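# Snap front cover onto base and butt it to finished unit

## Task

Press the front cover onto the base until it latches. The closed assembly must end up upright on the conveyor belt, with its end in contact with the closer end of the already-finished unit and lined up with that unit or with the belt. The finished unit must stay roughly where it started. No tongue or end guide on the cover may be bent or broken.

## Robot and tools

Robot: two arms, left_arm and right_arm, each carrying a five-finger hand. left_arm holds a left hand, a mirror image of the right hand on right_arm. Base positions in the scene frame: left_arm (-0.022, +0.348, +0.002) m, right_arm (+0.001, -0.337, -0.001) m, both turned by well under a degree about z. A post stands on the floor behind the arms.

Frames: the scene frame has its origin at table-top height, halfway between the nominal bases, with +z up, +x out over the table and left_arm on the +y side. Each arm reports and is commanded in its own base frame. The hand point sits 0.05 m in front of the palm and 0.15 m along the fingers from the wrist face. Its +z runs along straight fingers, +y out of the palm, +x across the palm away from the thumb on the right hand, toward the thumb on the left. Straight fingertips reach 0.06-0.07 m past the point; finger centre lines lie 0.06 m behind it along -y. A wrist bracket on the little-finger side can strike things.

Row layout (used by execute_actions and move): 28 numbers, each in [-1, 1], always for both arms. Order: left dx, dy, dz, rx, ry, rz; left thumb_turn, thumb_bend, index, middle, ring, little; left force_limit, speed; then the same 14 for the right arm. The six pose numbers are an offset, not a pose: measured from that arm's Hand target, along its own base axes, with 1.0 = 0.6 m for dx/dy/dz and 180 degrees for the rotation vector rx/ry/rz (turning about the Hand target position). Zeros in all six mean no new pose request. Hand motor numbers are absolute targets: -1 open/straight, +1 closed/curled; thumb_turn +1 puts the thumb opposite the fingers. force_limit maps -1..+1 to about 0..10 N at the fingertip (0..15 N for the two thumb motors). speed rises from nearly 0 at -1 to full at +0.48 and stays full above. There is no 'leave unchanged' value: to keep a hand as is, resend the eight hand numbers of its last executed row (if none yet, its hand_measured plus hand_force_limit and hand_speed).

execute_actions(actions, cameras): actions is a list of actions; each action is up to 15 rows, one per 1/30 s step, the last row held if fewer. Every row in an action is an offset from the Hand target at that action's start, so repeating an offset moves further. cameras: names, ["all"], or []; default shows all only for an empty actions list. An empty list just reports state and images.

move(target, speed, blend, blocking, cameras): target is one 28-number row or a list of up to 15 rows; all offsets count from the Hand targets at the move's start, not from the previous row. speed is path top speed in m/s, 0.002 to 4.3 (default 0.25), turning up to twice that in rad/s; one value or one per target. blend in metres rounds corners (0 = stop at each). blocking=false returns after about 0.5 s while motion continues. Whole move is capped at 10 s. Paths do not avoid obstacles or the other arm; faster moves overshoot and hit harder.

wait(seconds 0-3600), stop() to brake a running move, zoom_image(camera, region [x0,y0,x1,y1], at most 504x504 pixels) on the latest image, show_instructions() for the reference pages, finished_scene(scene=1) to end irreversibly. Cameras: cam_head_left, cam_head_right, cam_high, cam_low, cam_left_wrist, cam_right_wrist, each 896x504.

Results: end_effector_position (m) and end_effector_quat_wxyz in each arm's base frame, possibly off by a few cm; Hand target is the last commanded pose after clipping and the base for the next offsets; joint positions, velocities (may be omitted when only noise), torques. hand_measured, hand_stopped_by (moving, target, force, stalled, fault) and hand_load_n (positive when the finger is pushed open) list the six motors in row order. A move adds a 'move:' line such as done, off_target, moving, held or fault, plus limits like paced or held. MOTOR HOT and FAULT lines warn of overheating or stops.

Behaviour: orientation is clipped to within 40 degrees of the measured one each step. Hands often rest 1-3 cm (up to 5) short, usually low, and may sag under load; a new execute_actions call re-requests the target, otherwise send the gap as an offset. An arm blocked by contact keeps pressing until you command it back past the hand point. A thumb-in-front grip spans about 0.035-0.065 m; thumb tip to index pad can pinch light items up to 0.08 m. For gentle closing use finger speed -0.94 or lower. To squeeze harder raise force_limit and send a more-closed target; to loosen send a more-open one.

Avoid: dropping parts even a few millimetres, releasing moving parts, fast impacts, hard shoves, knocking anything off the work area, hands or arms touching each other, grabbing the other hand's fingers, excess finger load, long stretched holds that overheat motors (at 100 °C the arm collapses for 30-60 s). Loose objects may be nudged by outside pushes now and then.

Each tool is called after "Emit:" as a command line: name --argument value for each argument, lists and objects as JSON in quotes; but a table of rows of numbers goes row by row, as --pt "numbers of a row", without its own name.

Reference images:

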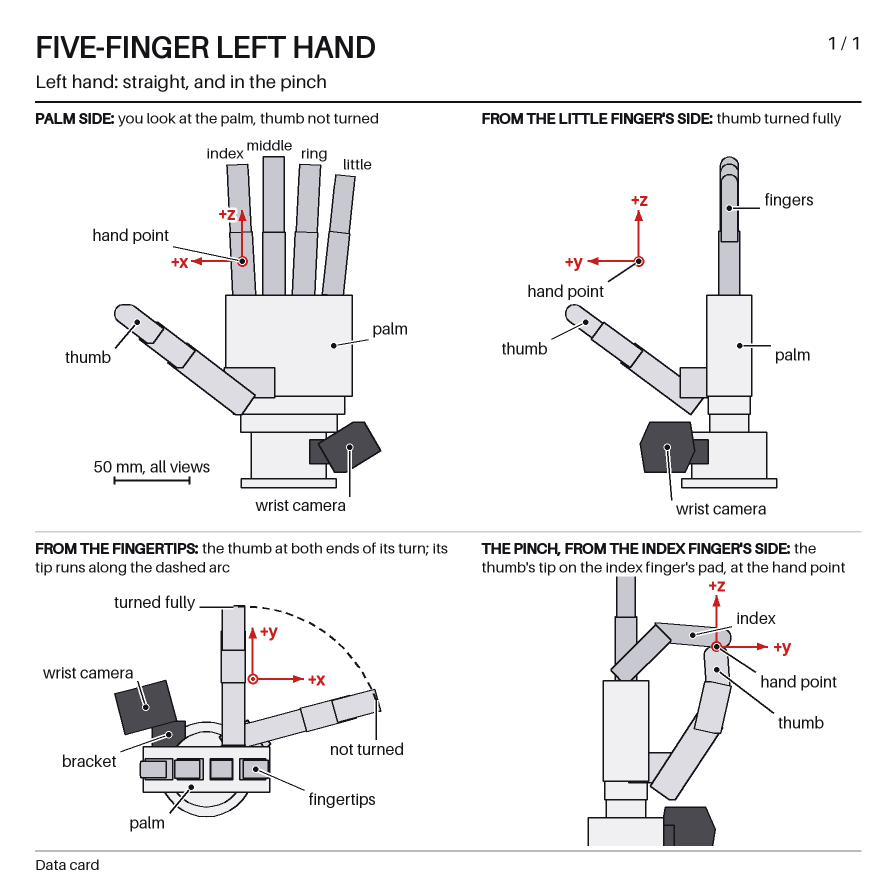

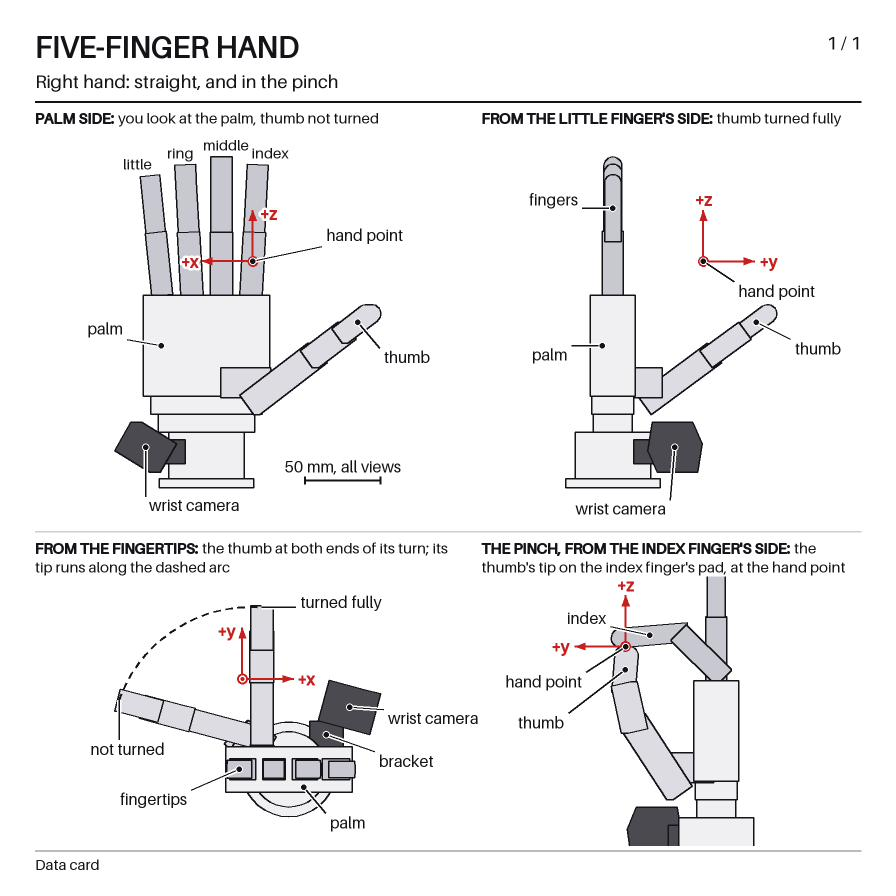

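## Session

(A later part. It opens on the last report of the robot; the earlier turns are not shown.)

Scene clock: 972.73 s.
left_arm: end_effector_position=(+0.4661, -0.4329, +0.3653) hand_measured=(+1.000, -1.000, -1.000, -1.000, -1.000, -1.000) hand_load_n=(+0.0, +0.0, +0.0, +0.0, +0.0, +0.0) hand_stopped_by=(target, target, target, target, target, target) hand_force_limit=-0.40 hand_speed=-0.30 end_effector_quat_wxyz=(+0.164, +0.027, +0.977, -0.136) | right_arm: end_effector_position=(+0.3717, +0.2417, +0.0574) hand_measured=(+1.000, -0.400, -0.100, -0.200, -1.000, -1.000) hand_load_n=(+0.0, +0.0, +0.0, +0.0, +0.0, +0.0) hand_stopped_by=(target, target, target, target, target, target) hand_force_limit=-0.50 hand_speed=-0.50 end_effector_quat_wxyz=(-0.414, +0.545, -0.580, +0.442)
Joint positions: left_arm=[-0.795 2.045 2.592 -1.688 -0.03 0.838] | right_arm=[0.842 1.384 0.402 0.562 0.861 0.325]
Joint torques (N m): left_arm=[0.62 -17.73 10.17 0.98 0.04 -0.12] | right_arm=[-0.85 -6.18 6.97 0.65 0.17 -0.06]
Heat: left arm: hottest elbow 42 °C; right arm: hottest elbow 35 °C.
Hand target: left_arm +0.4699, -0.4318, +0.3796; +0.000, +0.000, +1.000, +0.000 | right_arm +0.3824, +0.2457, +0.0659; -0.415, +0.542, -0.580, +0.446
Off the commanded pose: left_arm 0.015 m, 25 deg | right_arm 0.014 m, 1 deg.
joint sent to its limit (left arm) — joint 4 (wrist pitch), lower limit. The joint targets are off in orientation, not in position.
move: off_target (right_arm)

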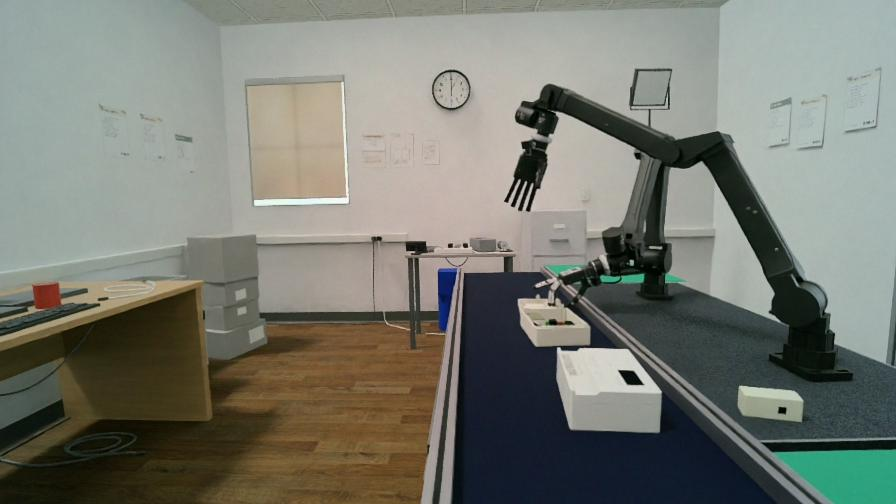

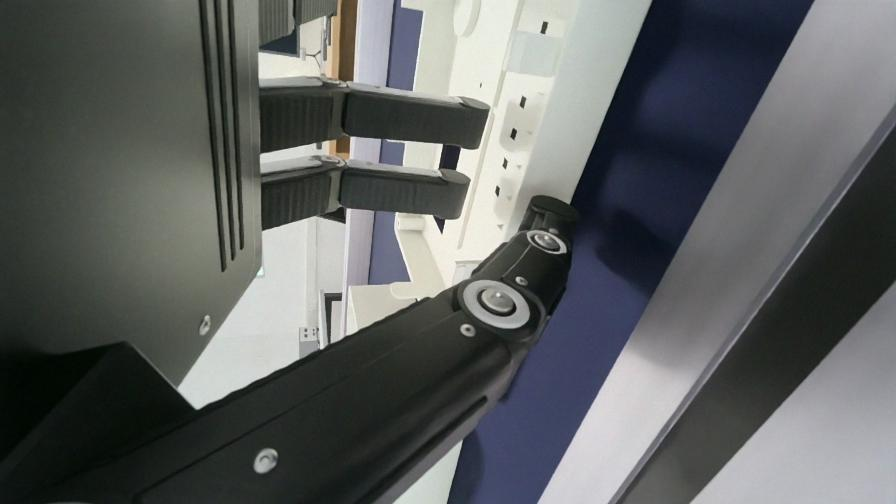

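Emit:
move --target '[0,0,0,0,0,0,1,-1,-1,-1,-1,-1,-0.4,-0.3,0,0,0,0,0,0,1,-0.4,0.35,0.35,-1,-1,-0.4,-0.94]' --speed 0.03 --cameras '["cam_low","cam_right_wrist"]'

Emit:
zoom_image --camera "cam_right_wrist" --region '[420, 40, 600, 240]'

Emit:
zoom_image --camera "cam_low" --region '[510, 255, 610, 325]'

Scene clock: 979.13 s.
left_arm: end_effector_position=(+0.4661, -0.4329, +0.3653) hand_measured=(+1.000, -1.000, -1.000, -1.000, -1.000, -1.000) hand_load_n=(+0.0, +0.0, +0.0, +0.0, +0.0, +0.0) hand_stopped_by=(target, target, target, target, target, target) hand_force_limit=-0.40 hand_speed=-0.30 end_effector_quat_wxyz=(+0.164, +0.027, +0.977, -0.136) | right_arm: end_effector_position=(+0.3725, +0.2419, +0.0580) hand_measured=(+1.000, -0.400, +0.350, +0.350, -1.000, -1.000) hand_load_n=(+0.0, +2.5, +0.0, +2.5, +0.0, +0.0) hand_stopped_by=(target, target, target, target, target, target) hand_force_limit=-0.40 hand_speed=-0.94 end_effector_quat_wxyz=(-0.414, +0.545, -0.580, +0.442)
Joint positions: left_arm=[-0.795 2.045 2.592 -1.688 -0.03 0.838] | right_arm=[0.84 1.384 0.404 0.561 0.86 0.323]
Joint torques (N m): left_arm=[0.5 -17.67 10.09 1.1 0.01 -0.12] | right_arm=[-0.79 -6.18 6.84 0.75 0.18 -0.07]
Heat: left arm: hottest elbow 42 °C; right arm: hottest elbow 35 °C.
Hand target: left_arm +0.4699, -0.4318, +0.3796; +0.000, +0.000, +1.000, +0.000 | right_arm +0.3823, +0.2457, +0.0658; -0.415, +0.542, -0.580, +0.446
Off the commanded pose: left_arm 0.015 m, 25 deg | right_arm 0.013 m, 1 deg.
joint sent to its limit (left arm) — joint 4 (wrist pitch), lower limit. The joint targets are off in orientation, not in position.
move: done

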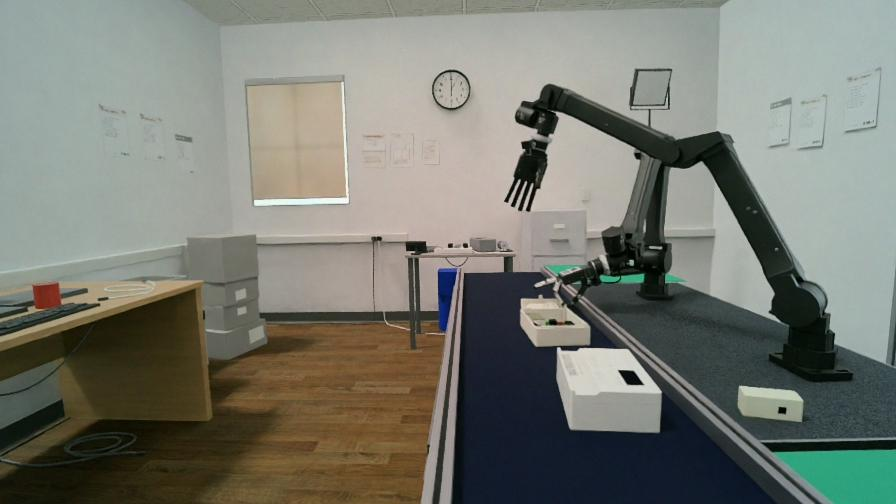

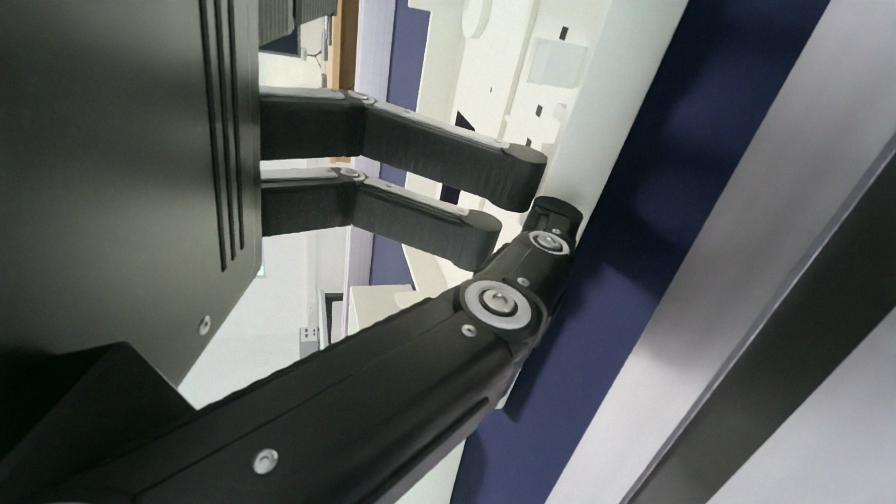

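Scaled by 2.520 from the camera's image (finer frame: 1280x720).

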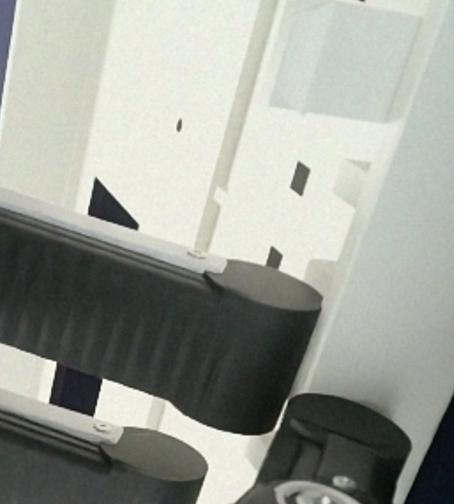

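Scaled by 5.040 from the camera's image (finer frame: 1280x720).

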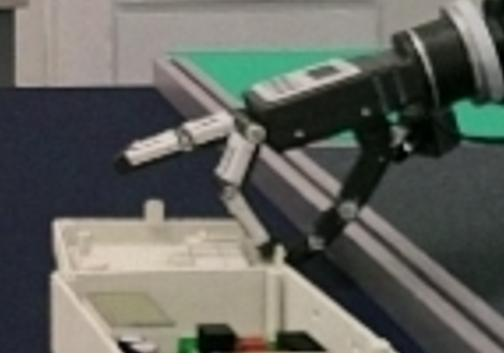

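Emit:
move --target '[0,0,0,0,0,0,1,-1,-1,-1,-1,-1,-0.4,-0.3,0,0,0,0,0,0,1,-0.4,0.6,0.4,-1,-1,-0.3,-0.94]' --speed 0.03 --cameras '["cam_left_wrist","cam_right_wrist"]'

Emit:
zoom_image --camera "cam_right_wrist" --region '[420, 40, 600, 240]'

Emit:
zoom_image --camera "cam_left_wrist" --region '[260, 130, 520, 330]'

Scene clock: 983.23 s.
left_arm: end_effector_position=(+0.4661, -0.4329, +0.3653) hand_measured=(+1.000, -1.000, -1.000, -1.000, -1.000, -1.000) hand_load_n=(+0.0, -0.5, +0.0, +0.0, +0.0, +0.0) hand_stopped_by=(target, target, target, target, target, target) hand_force_limit=-0.40 hand_speed=-0.30 end_effector_quat_wxyz=(+0.164, +0.027, +0.977, -0.136) | right_arm: end_effector_position=(+0.3728, +0.2419, +0.0583) hand_measured=(+1.000, -0.402, +0.600, +0.398, -1.000, -1.000) hand_load_n=(+0.0, +3.0, +0.0, +4.0, +0.0, +0.0) hand_stopped_by=(target, target, target, force, target, target) hand_force_limit=-0.30 hand_speed=-0.94 end_effector_quat_wxyz=(-0.414, +0.545, -0.579, +0.443)
Joint positions: left_arm=[-0.795 2.045 2.592 -1.688 -0.03 0.838] | right_arm=[0.84 1.384 0.405 0.561 0.86 0.322]
Joint torques (N m): left_arm=[0.5 -17.85 10.13 1.09 -0.01 -0.12] | right_arm=[-0.79 -6.18 6.82 0.76 0.18 -0.06]
Heat: left arm: hottest elbow 42 °C; right arm: hottest elbow 35 °C.
Hand target: left_arm +0.4699, -0.4318, +0.3796; +0.000, +0.000, +1.000, +0.000 | right_arm +0.3824, +0.2457, +0.0658; -0.415, +0.542, -0.580, +0.446
Off the commanded pose: left_arm 0.015 m, 25 deg | right_arm 0.013 m, 0 deg.
joint sent to its limit (left arm) — joint 4 (wrist pitch), lower limit. The joint targets are off in orientation, not in position.
move: done

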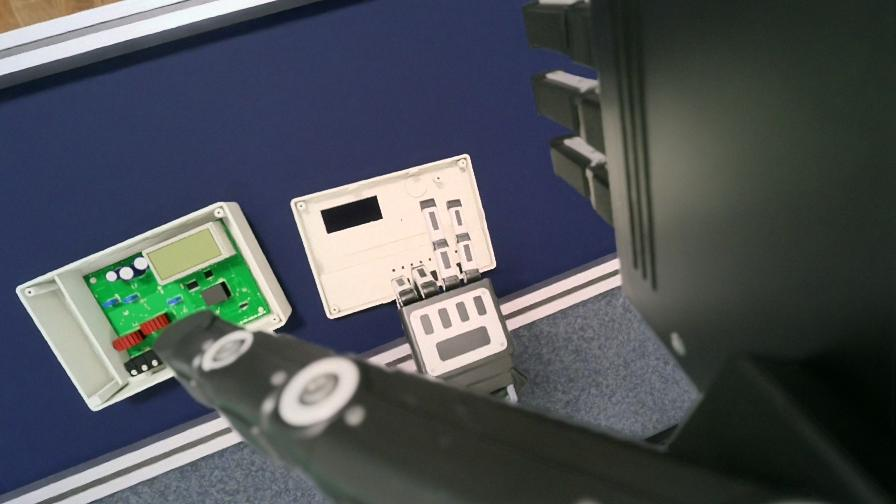

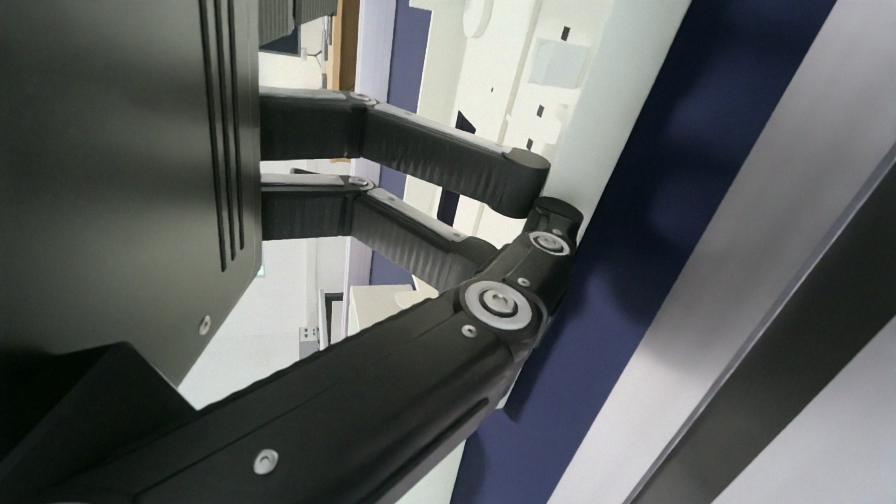

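Scaled by 2.520 from the camera's image (finer frame: 1280x720).

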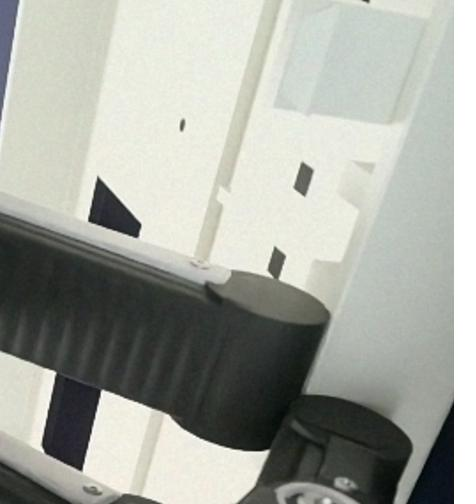

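Scaled by 1.938 from the camera's image (finer frame: 1280x720).

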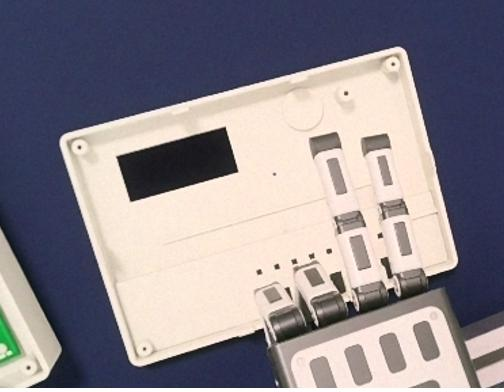

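Emit:
zoom_image --camera "cam_left_wrist" --region '[380, 250, 450, 310]'

Emit:
wait --seconds 0.1 --cameras '["cam_low"]'

Emit:
zoom_image --camera "cam_low" --region '[540, 275, 590, 315]'

Scaled by 7.200 from the camera's image (finer frame: 1280x720).

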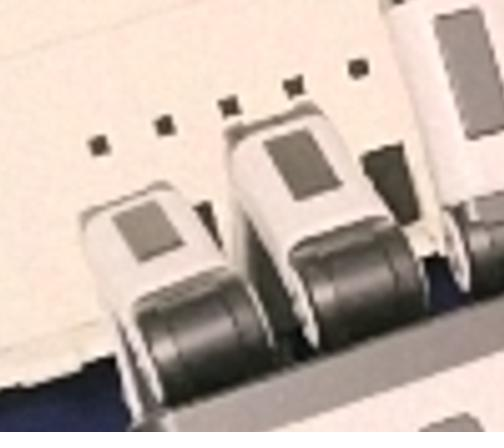

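Scene clock: 986.57 s.
left_arm: end_effector_position=(+0.4661, -0.4329, +0.3653) hand_measured=(+1.000, -1.000, -1.000, -1.000, -1.000, -1.000) hand_load_n=(+0.0, -0.5, +0.0, +0.0, +0.0, +0.0) hand_stopped_by=(target, target, target, target, target, target) hand_force_limit=-0.40 hand_speed=-0.30 end_effector_quat_wxyz=(+0.164, +0.027, +0.977, -0.136) | right_arm: end_effector_position=(+0.3728, +0.2419, +0.0583) hand_measured=(+1.000, -0.402, +0.600, +0.398, -1.000, -1.000) hand_load_n=(+0.0, +3.0, +0.0, +4.0, +0.0, +0.0) hand_stopped_by=(target, target, target, force, target, target) hand_force_limit=-0.30 hand_speed=-0.94 end_effector_quat_wxyz=(-0.414, +0.545, -0.579, +0.443)
Joint positions: left_arm=[-0.795 2.045 2.592 -1.688 -0.03 0.838] | right_arm=[0.84 1.384 0.405 0.561 0.86 0.322]
Joint torques (N m): left_arm=[0.38 -18.02 10.11 0.94 0.03 -0.13] | right_arm=[-0.73 -6.18 6.82 0.76 0.18 -0.06]
Heat: left arm: hottest elbow 42 °C; right arm: hottest elbow 35 °C.
Hand target: left_arm +0.4699, -0.4318, +0.3796; +0.000, +0.000, +1.000, +0.000 | right_arm +0.3824, +0.2457, +0.0658; -0.415, +0.542, -0.580, +0.446
Off the commanded pose: left_arm 0.015 m, 25 deg | right_arm 0.013 m, 0 deg.
wait: 0.10 s; at rest from the start

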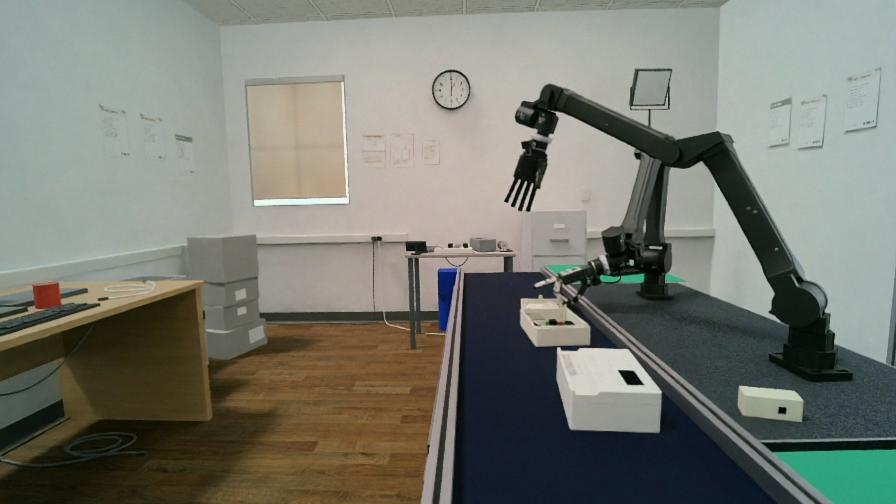

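Scaled by 10.080 from the camera's image (finer frame: 1280x720).

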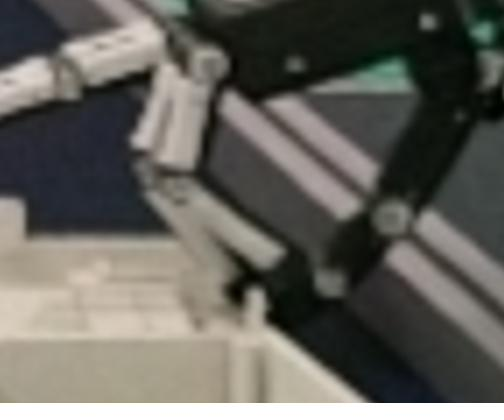

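Emit:
move --pt "0 0 0 0 0 0 1 -1 -1 -1 -1 -1 -0.4 -0.3 0 0 0 0 0 0 1 -0.4 -0.15 -0.25 -1 -1 -0.4 -0.6" --pt "0 0 0 0 0 0 1 -1 -1 -1 -1 -1 -0.4 -0.3 -0.003 0 -0.015 -0.028 0 0 1 -0.4 -0.15 -0.25 -1 -1 -0.4 -0.6" --speed 0.05 --cameras '["cam_left_wrist","cam_right_wrist","cam_low"]'

Emit:
zoom_image --camera "cam_right_wrist" --region '[420, 40, 600, 240]'

Emit:
zoom_image --camera "cam_left_wrist" --region '[360, 220, 500, 320]'

Emit:
zoom_image --camera "cam_low" --region '[510, 255, 610, 325]'

Scene clock: 996.43 s.
left_arm: end_effector_position=(+0.4661, -0.4329, +0.3653) hand_measured=(+1.000, -1.000, -1.000, -1.000, -1.000, -1.000) hand_load_n=(+0.0, +0.0, +0.0, +0.0, -0.5, +0.0) hand_stopped_by=(target, target, target, target, target, target) hand_force_limit=-0.40 hand_speed=-0.30 end_effector_quat_wxyz=(+0.164, +0.027, +0.977, -0.136) | right_arm: end_effector_position=(+0.3737, +0.2321, +0.0497) hand_measured=(+1.000, -0.400, -0.150, -0.250, -1.000, -1.000) hand_load_n=(+0.0, +0.0, +0.0, +0.0, +0.0, +0.0) hand_stopped_by=(target, target, target, target, target, target) hand_force_limit=-0.40 hand_speed=-0.60 end_effector_quat_wxyz=(-0.384, +0.559, -0.565, +0.470)
Joint positions: left_arm=[-0.795 2.045 2.592 -1.688 -0.03 0.838] | right_arm=[0.843 1.413 0.411 0.561 0.901 0.259]
Joint torques (N m): left_arm=[0.44 -17.73 10.25 1.14 0 -0.11] | right_arm=[1.26 -5.54 6.97 1.35 0.45 -0.1]
Heat: left arm: hottest elbow 42 °C; right arm: hottest elbow 35 °C.
Hand target: left_arm +0.4699, -0.4318, +0.3796; +0.000, +0.000, +1.000, +0.000 | right_arm +0.3807, +0.2457, +0.0568; -0.390, +0.559, -0.560, +0.471
Off the commanded pose: left_arm 0.015 m, 25 deg | right_arm 0.017 m, 1 deg.
joint sent to its limit (left arm) — joint 4 (wrist pitch), lower limit. The joint targets are off in orientation, not in position.
move: off_target (right_arm)
Images, in order (width x height): cam_low 896x504, cam_left_wrist 896x504, cam_right_wrist 896x504.

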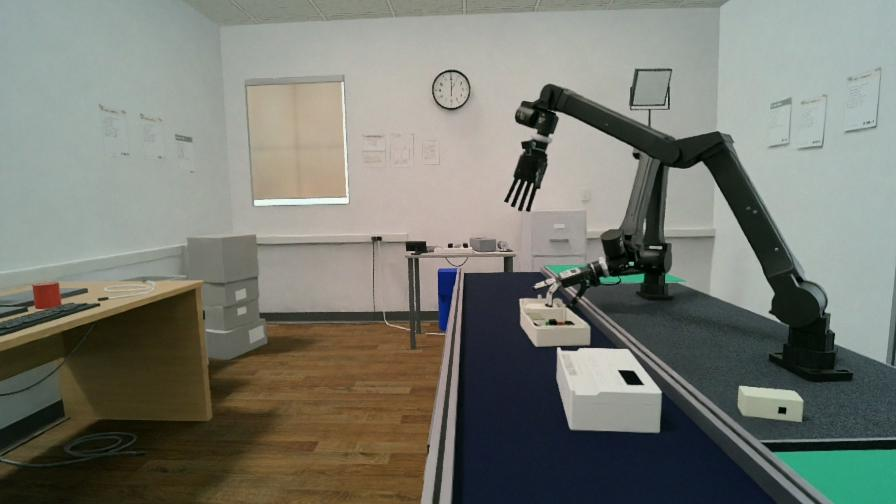

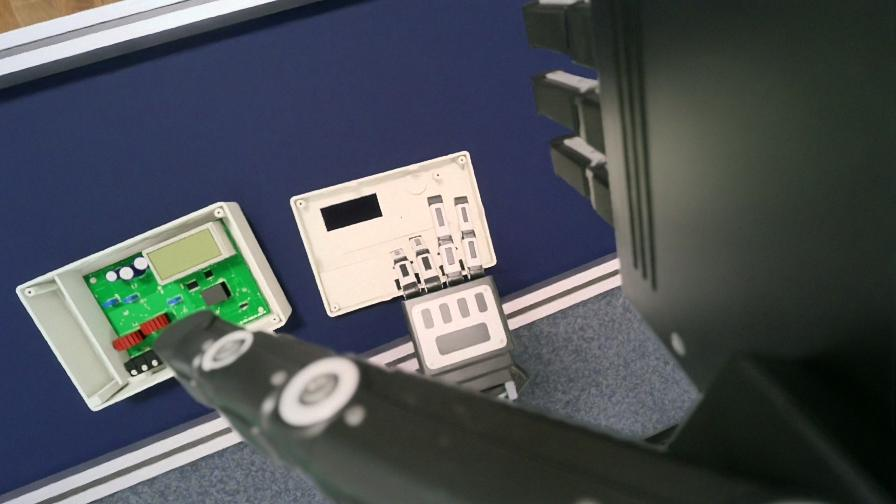

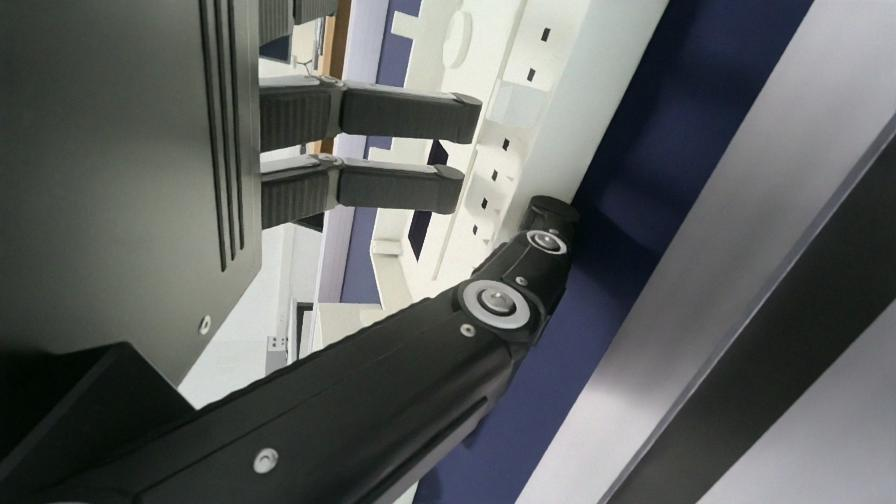

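Scaled by 2.520 from the camera's image (finer frame: 1280x720).

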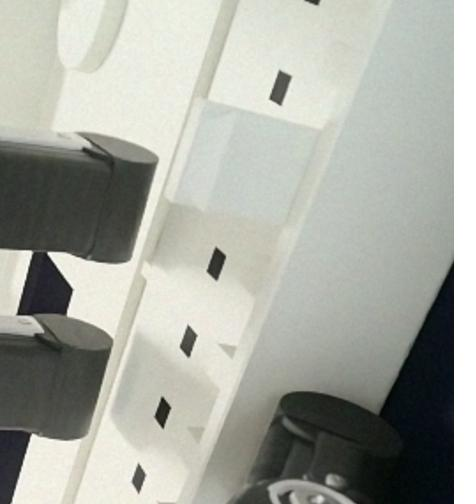

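Scaled by 3.600 from the camera's image (finer frame: 1280x720).

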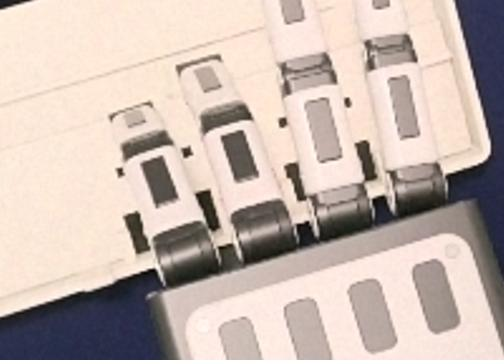

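Scaled by 5.040 from the camera's image (finer frame: 1280x720).

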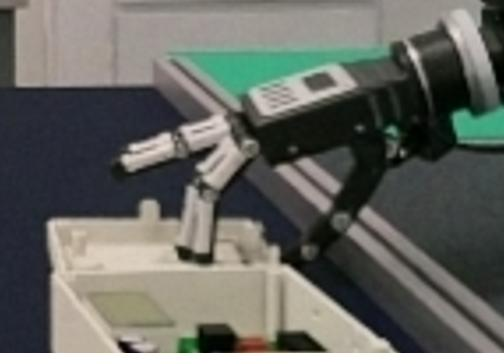

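Emit:
move --target '[0,0,0,0,0,0,1,-1,-1,-1,-1,-1,-0.4,-0.3,0,0.0142,0,0,0,0,1,-0.4,-0.15,-0.25,-1,-1,-0.4,-0.6]' --speed 0.05 --cameras '["cam_left_wrist","cam_right_wrist","cam_low"]'

Emit:
zoom_image --camera "cam_right_wrist" --region '[420, 40, 600, 240]'

Emit:
zoom_image --camera "cam_left_wrist" --region '[360, 220, 500, 320]'

Emit:
zoom_image --camera "cam_low" --region '[510, 255, 610, 325]'

Scene clock: 1003.00 s.
left_arm: end_effector_position=(+0.4661, -0.4329, +0.3653) hand_measured=(+1.000, -1.000, -1.000, -1.000, -1.000, -1.000) hand_load_n=(+0.0, +0.0, +0.0, +0.0, +0.0, +0.0) hand_stopped_by=(target, target, target, target, target, target) hand_force_limit=-0.40 hand_speed=-0.30 end_effector_quat_wxyz=(+0.164, +0.027, +0.977, -0.136) | right_arm: end_effector_position=(+0.3745, +0.2414, +0.0515) hand_measured=(+1.000, -0.400, -0.150, -0.250, -1.000, -1.000) hand_load_n=(+0.0, +0.5, +0.0, +0.0, +0.0, +0.0) hand_stopped_by=(target, target, target, target, target, target) hand_force_limit=-0.40 hand_speed=-0.60 end_effector_quat_wxyz=(-0.386, +0.559, -0.562, +0.471)
Joint positions: left_arm=[-0.795 2.045 2.592 -1.688 -0.03 0.838] | right_arm=[0.862 1.428 0.429 0.561 0.916 0.258]
Joint torques (N m): left_arm=[0.5 -17.67 10.19 1.02 0.03 -0.1] | right_arm=[1.08 -5.71 7.01 0.88 0.46 0.01]
Heat: left arm: hottest elbow 42 °C; right arm: hottest elbow 35 °C.
Hand target: left_arm +0.4699, -0.4318, +0.3796; +0.000, +0.000, +1.000, +0.000 | right_arm +0.3807, +0.2542, +0.0570; -0.391, +0.559, -0.560, +0.471
Off the commanded pose: left_arm 0.015 m, 25 deg | right_arm 0.015 m, 1 deg.
joint sent to its limit (left arm) — joint 4 (wrist pitch), lower limit. The joint targets are off in orientation, not in position.
move: off_target (right_arm)
Images, in order (width x height): cam_low 896x504, cam_left_wrist 896x504, cam_right_wrist 896x504.

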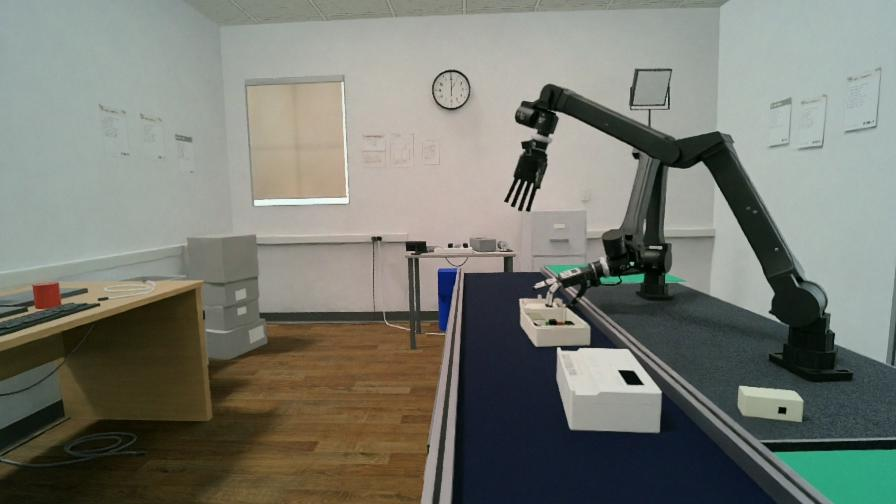

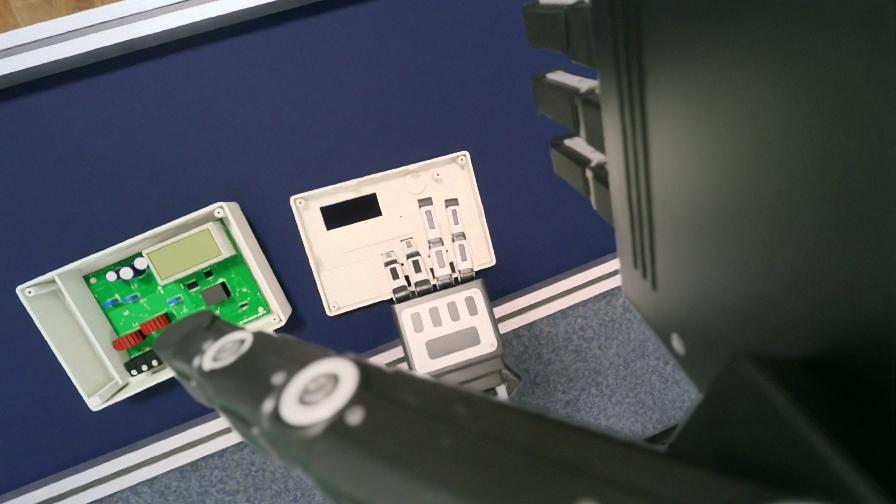

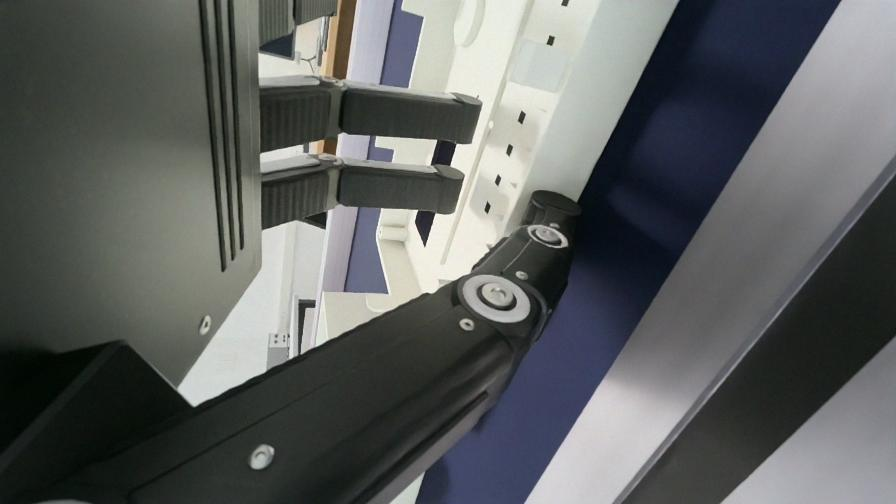

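Scaled by 2.520 from the camera's image (finer frame: 1280x720).

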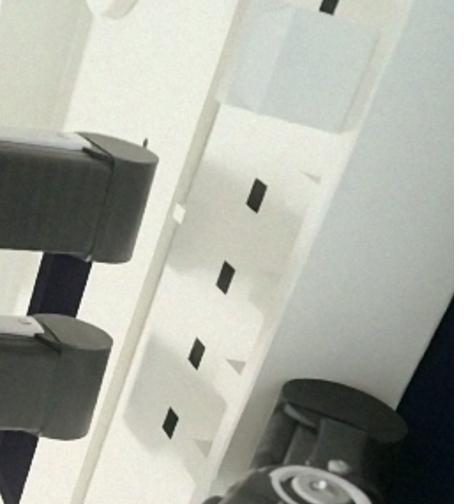

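Scaled by 3.600 from the camera's image (finer frame: 1280x720).

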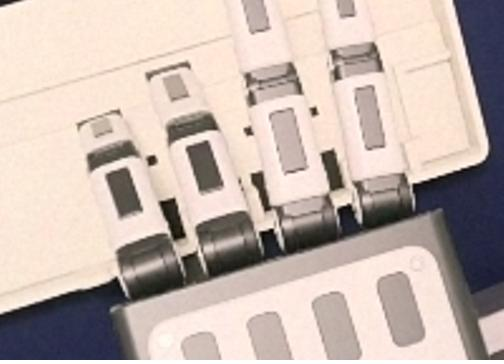

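Scaled by 5.040 from the camera's image (finer frame: 1280x720).

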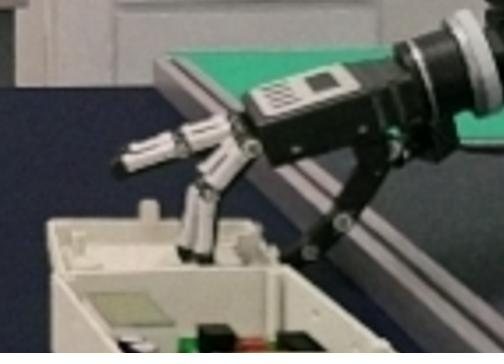

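Emit:
move --target '[0,0,0,0,0,0,1,-1,-1,-1,-1,-1,-0.4,-0.3,0,0,0,0,0,0,1,-0.4,0.25,0.2,-1,-1,-0.5,-0.92]' --speed 0.05 --cameras '["cam_left_wrist","cam_right_wrist","cam_low"]'

Emit:
zoom_image --camera "cam_right_wrist" --region '[420, 40, 600, 240]'

Emit:
zoom_image --camera "cam_left_wrist" --region '[360, 220, 500, 320]'

Emit:
zoom_image --camera "cam_low" --region '[510, 255, 610, 325]'

Scene clock: 1009.03 s.
left_arm: end_effector_position=(+0.4661, -0.4329, +0.3653) hand_measured=(+1.000, -1.000, -1.000, -1.000, -1.000, -1.000) hand_load_n=(+0.5, +0.0, +0.0, +0.0, +0.0, +0.0) hand_stopped_by=(target, target, target, target, target, target) hand_force_limit=-0.40 hand_speed=-0.30 end_effector_quat_wxyz=(+0.164, +0.027, +0.977, -0.136) | right_arm: end_effector_position=(+0.3751, +0.2416, +0.0522) hand_measured=(+1.000, -0.400, +0.250, +0.198, -1.000, -1.000) hand_load_n=(+0.0, +2.0, +0.0, +3.0, +0.0, +0.0) hand_stopped_by=(target, target, target, force, target, target) hand_force_limit=-0.50 hand_speed=-0.92 end_effector_quat_wxyz=(-0.386, +0.558, -0.562, +0.472)
Joint positions: left_arm=[-0.795 2.045 2.592 -1.688 -0.03 0.838] | right_arm=[0.862 1.428 0.43 0.561 0.918 0.258]
Joint torques (N m): left_arm=[0.09 -17.96 10.18 0.99 0.04 -0.12] | right_arm=[1.08 -5.77 6.9 0.87 0.37 0.01]
Heat: left arm: hottest elbow 42 °C; right arm: hottest elbow 35 °C.
Hand target: left_arm +0.4699, -0.4318, +0.3796; +0.000, +0.000, +1.000, +0.000 | right_arm +0.3807, +0.2542, +0.0569; -0.390, +0.559, -0.560, +0.471
Off the commanded pose: left_arm 0.015 m, 25 deg | right_arm 0.015 m, 1 deg.
joint sent to its limit (left arm) — joint 4 (wrist pitch), lower limit. The joint targets are off in orientation, not in position.
move: done
Images, in order (width x height): cam_low 896x504, cam_left_wrist 896x504, cam_right_wrist 896x504.

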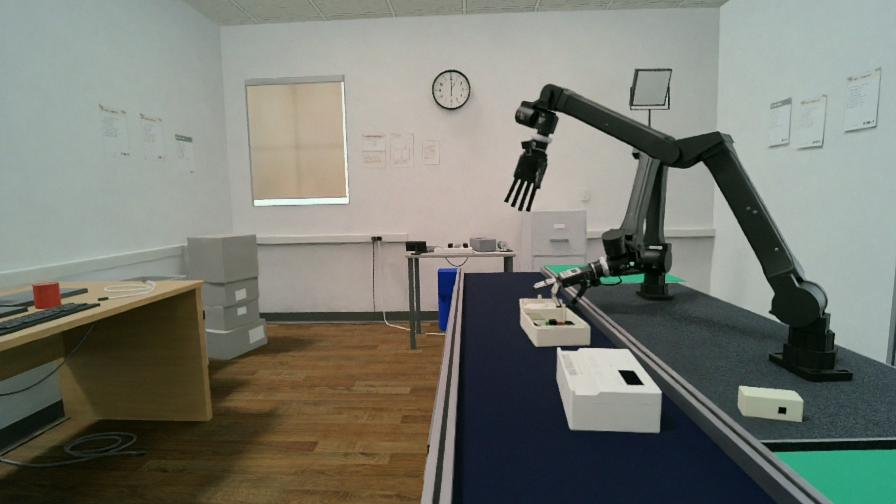

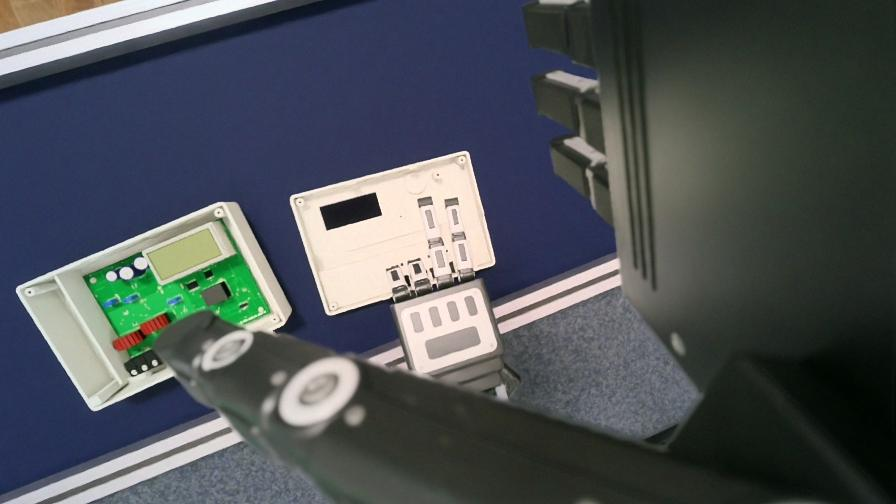

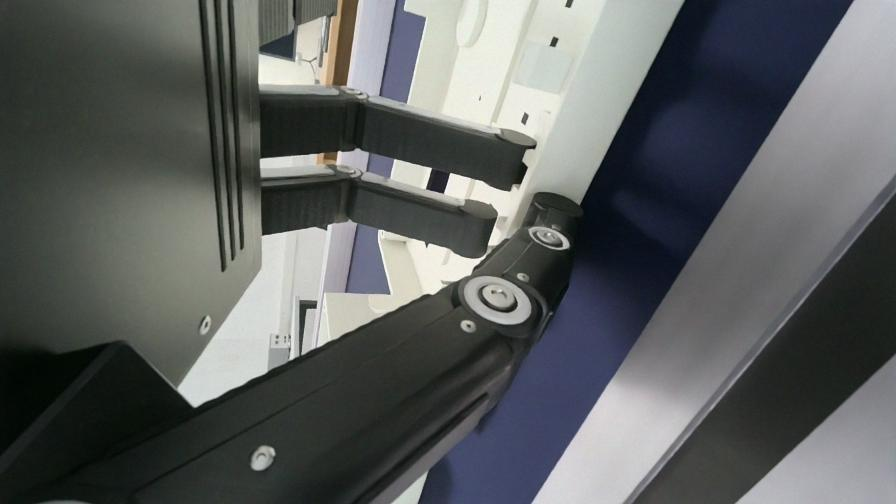

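Scaled by 2.520 from the camera's image (finer frame: 1280x720).

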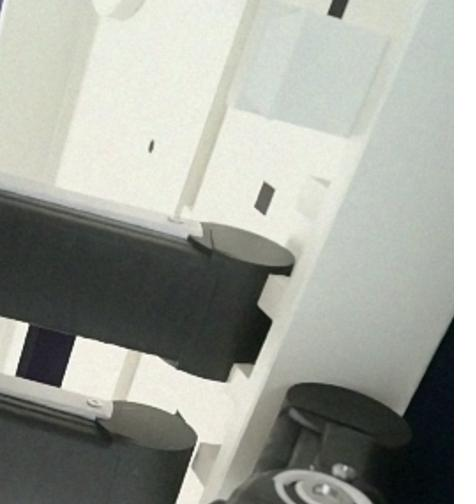

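Scaled by 3.600 from the camera's image (finer frame: 1280x720).

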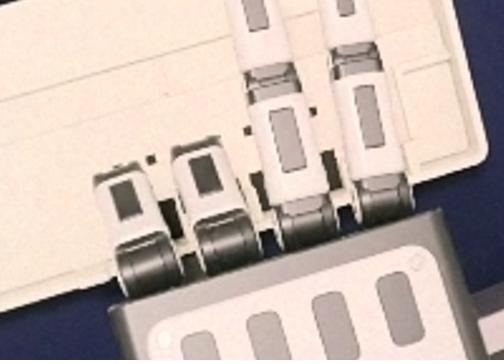

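Scaled by 5.040 from the camera's image (finer frame: 1280x720).

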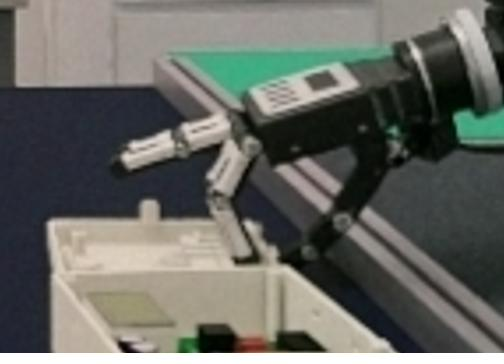

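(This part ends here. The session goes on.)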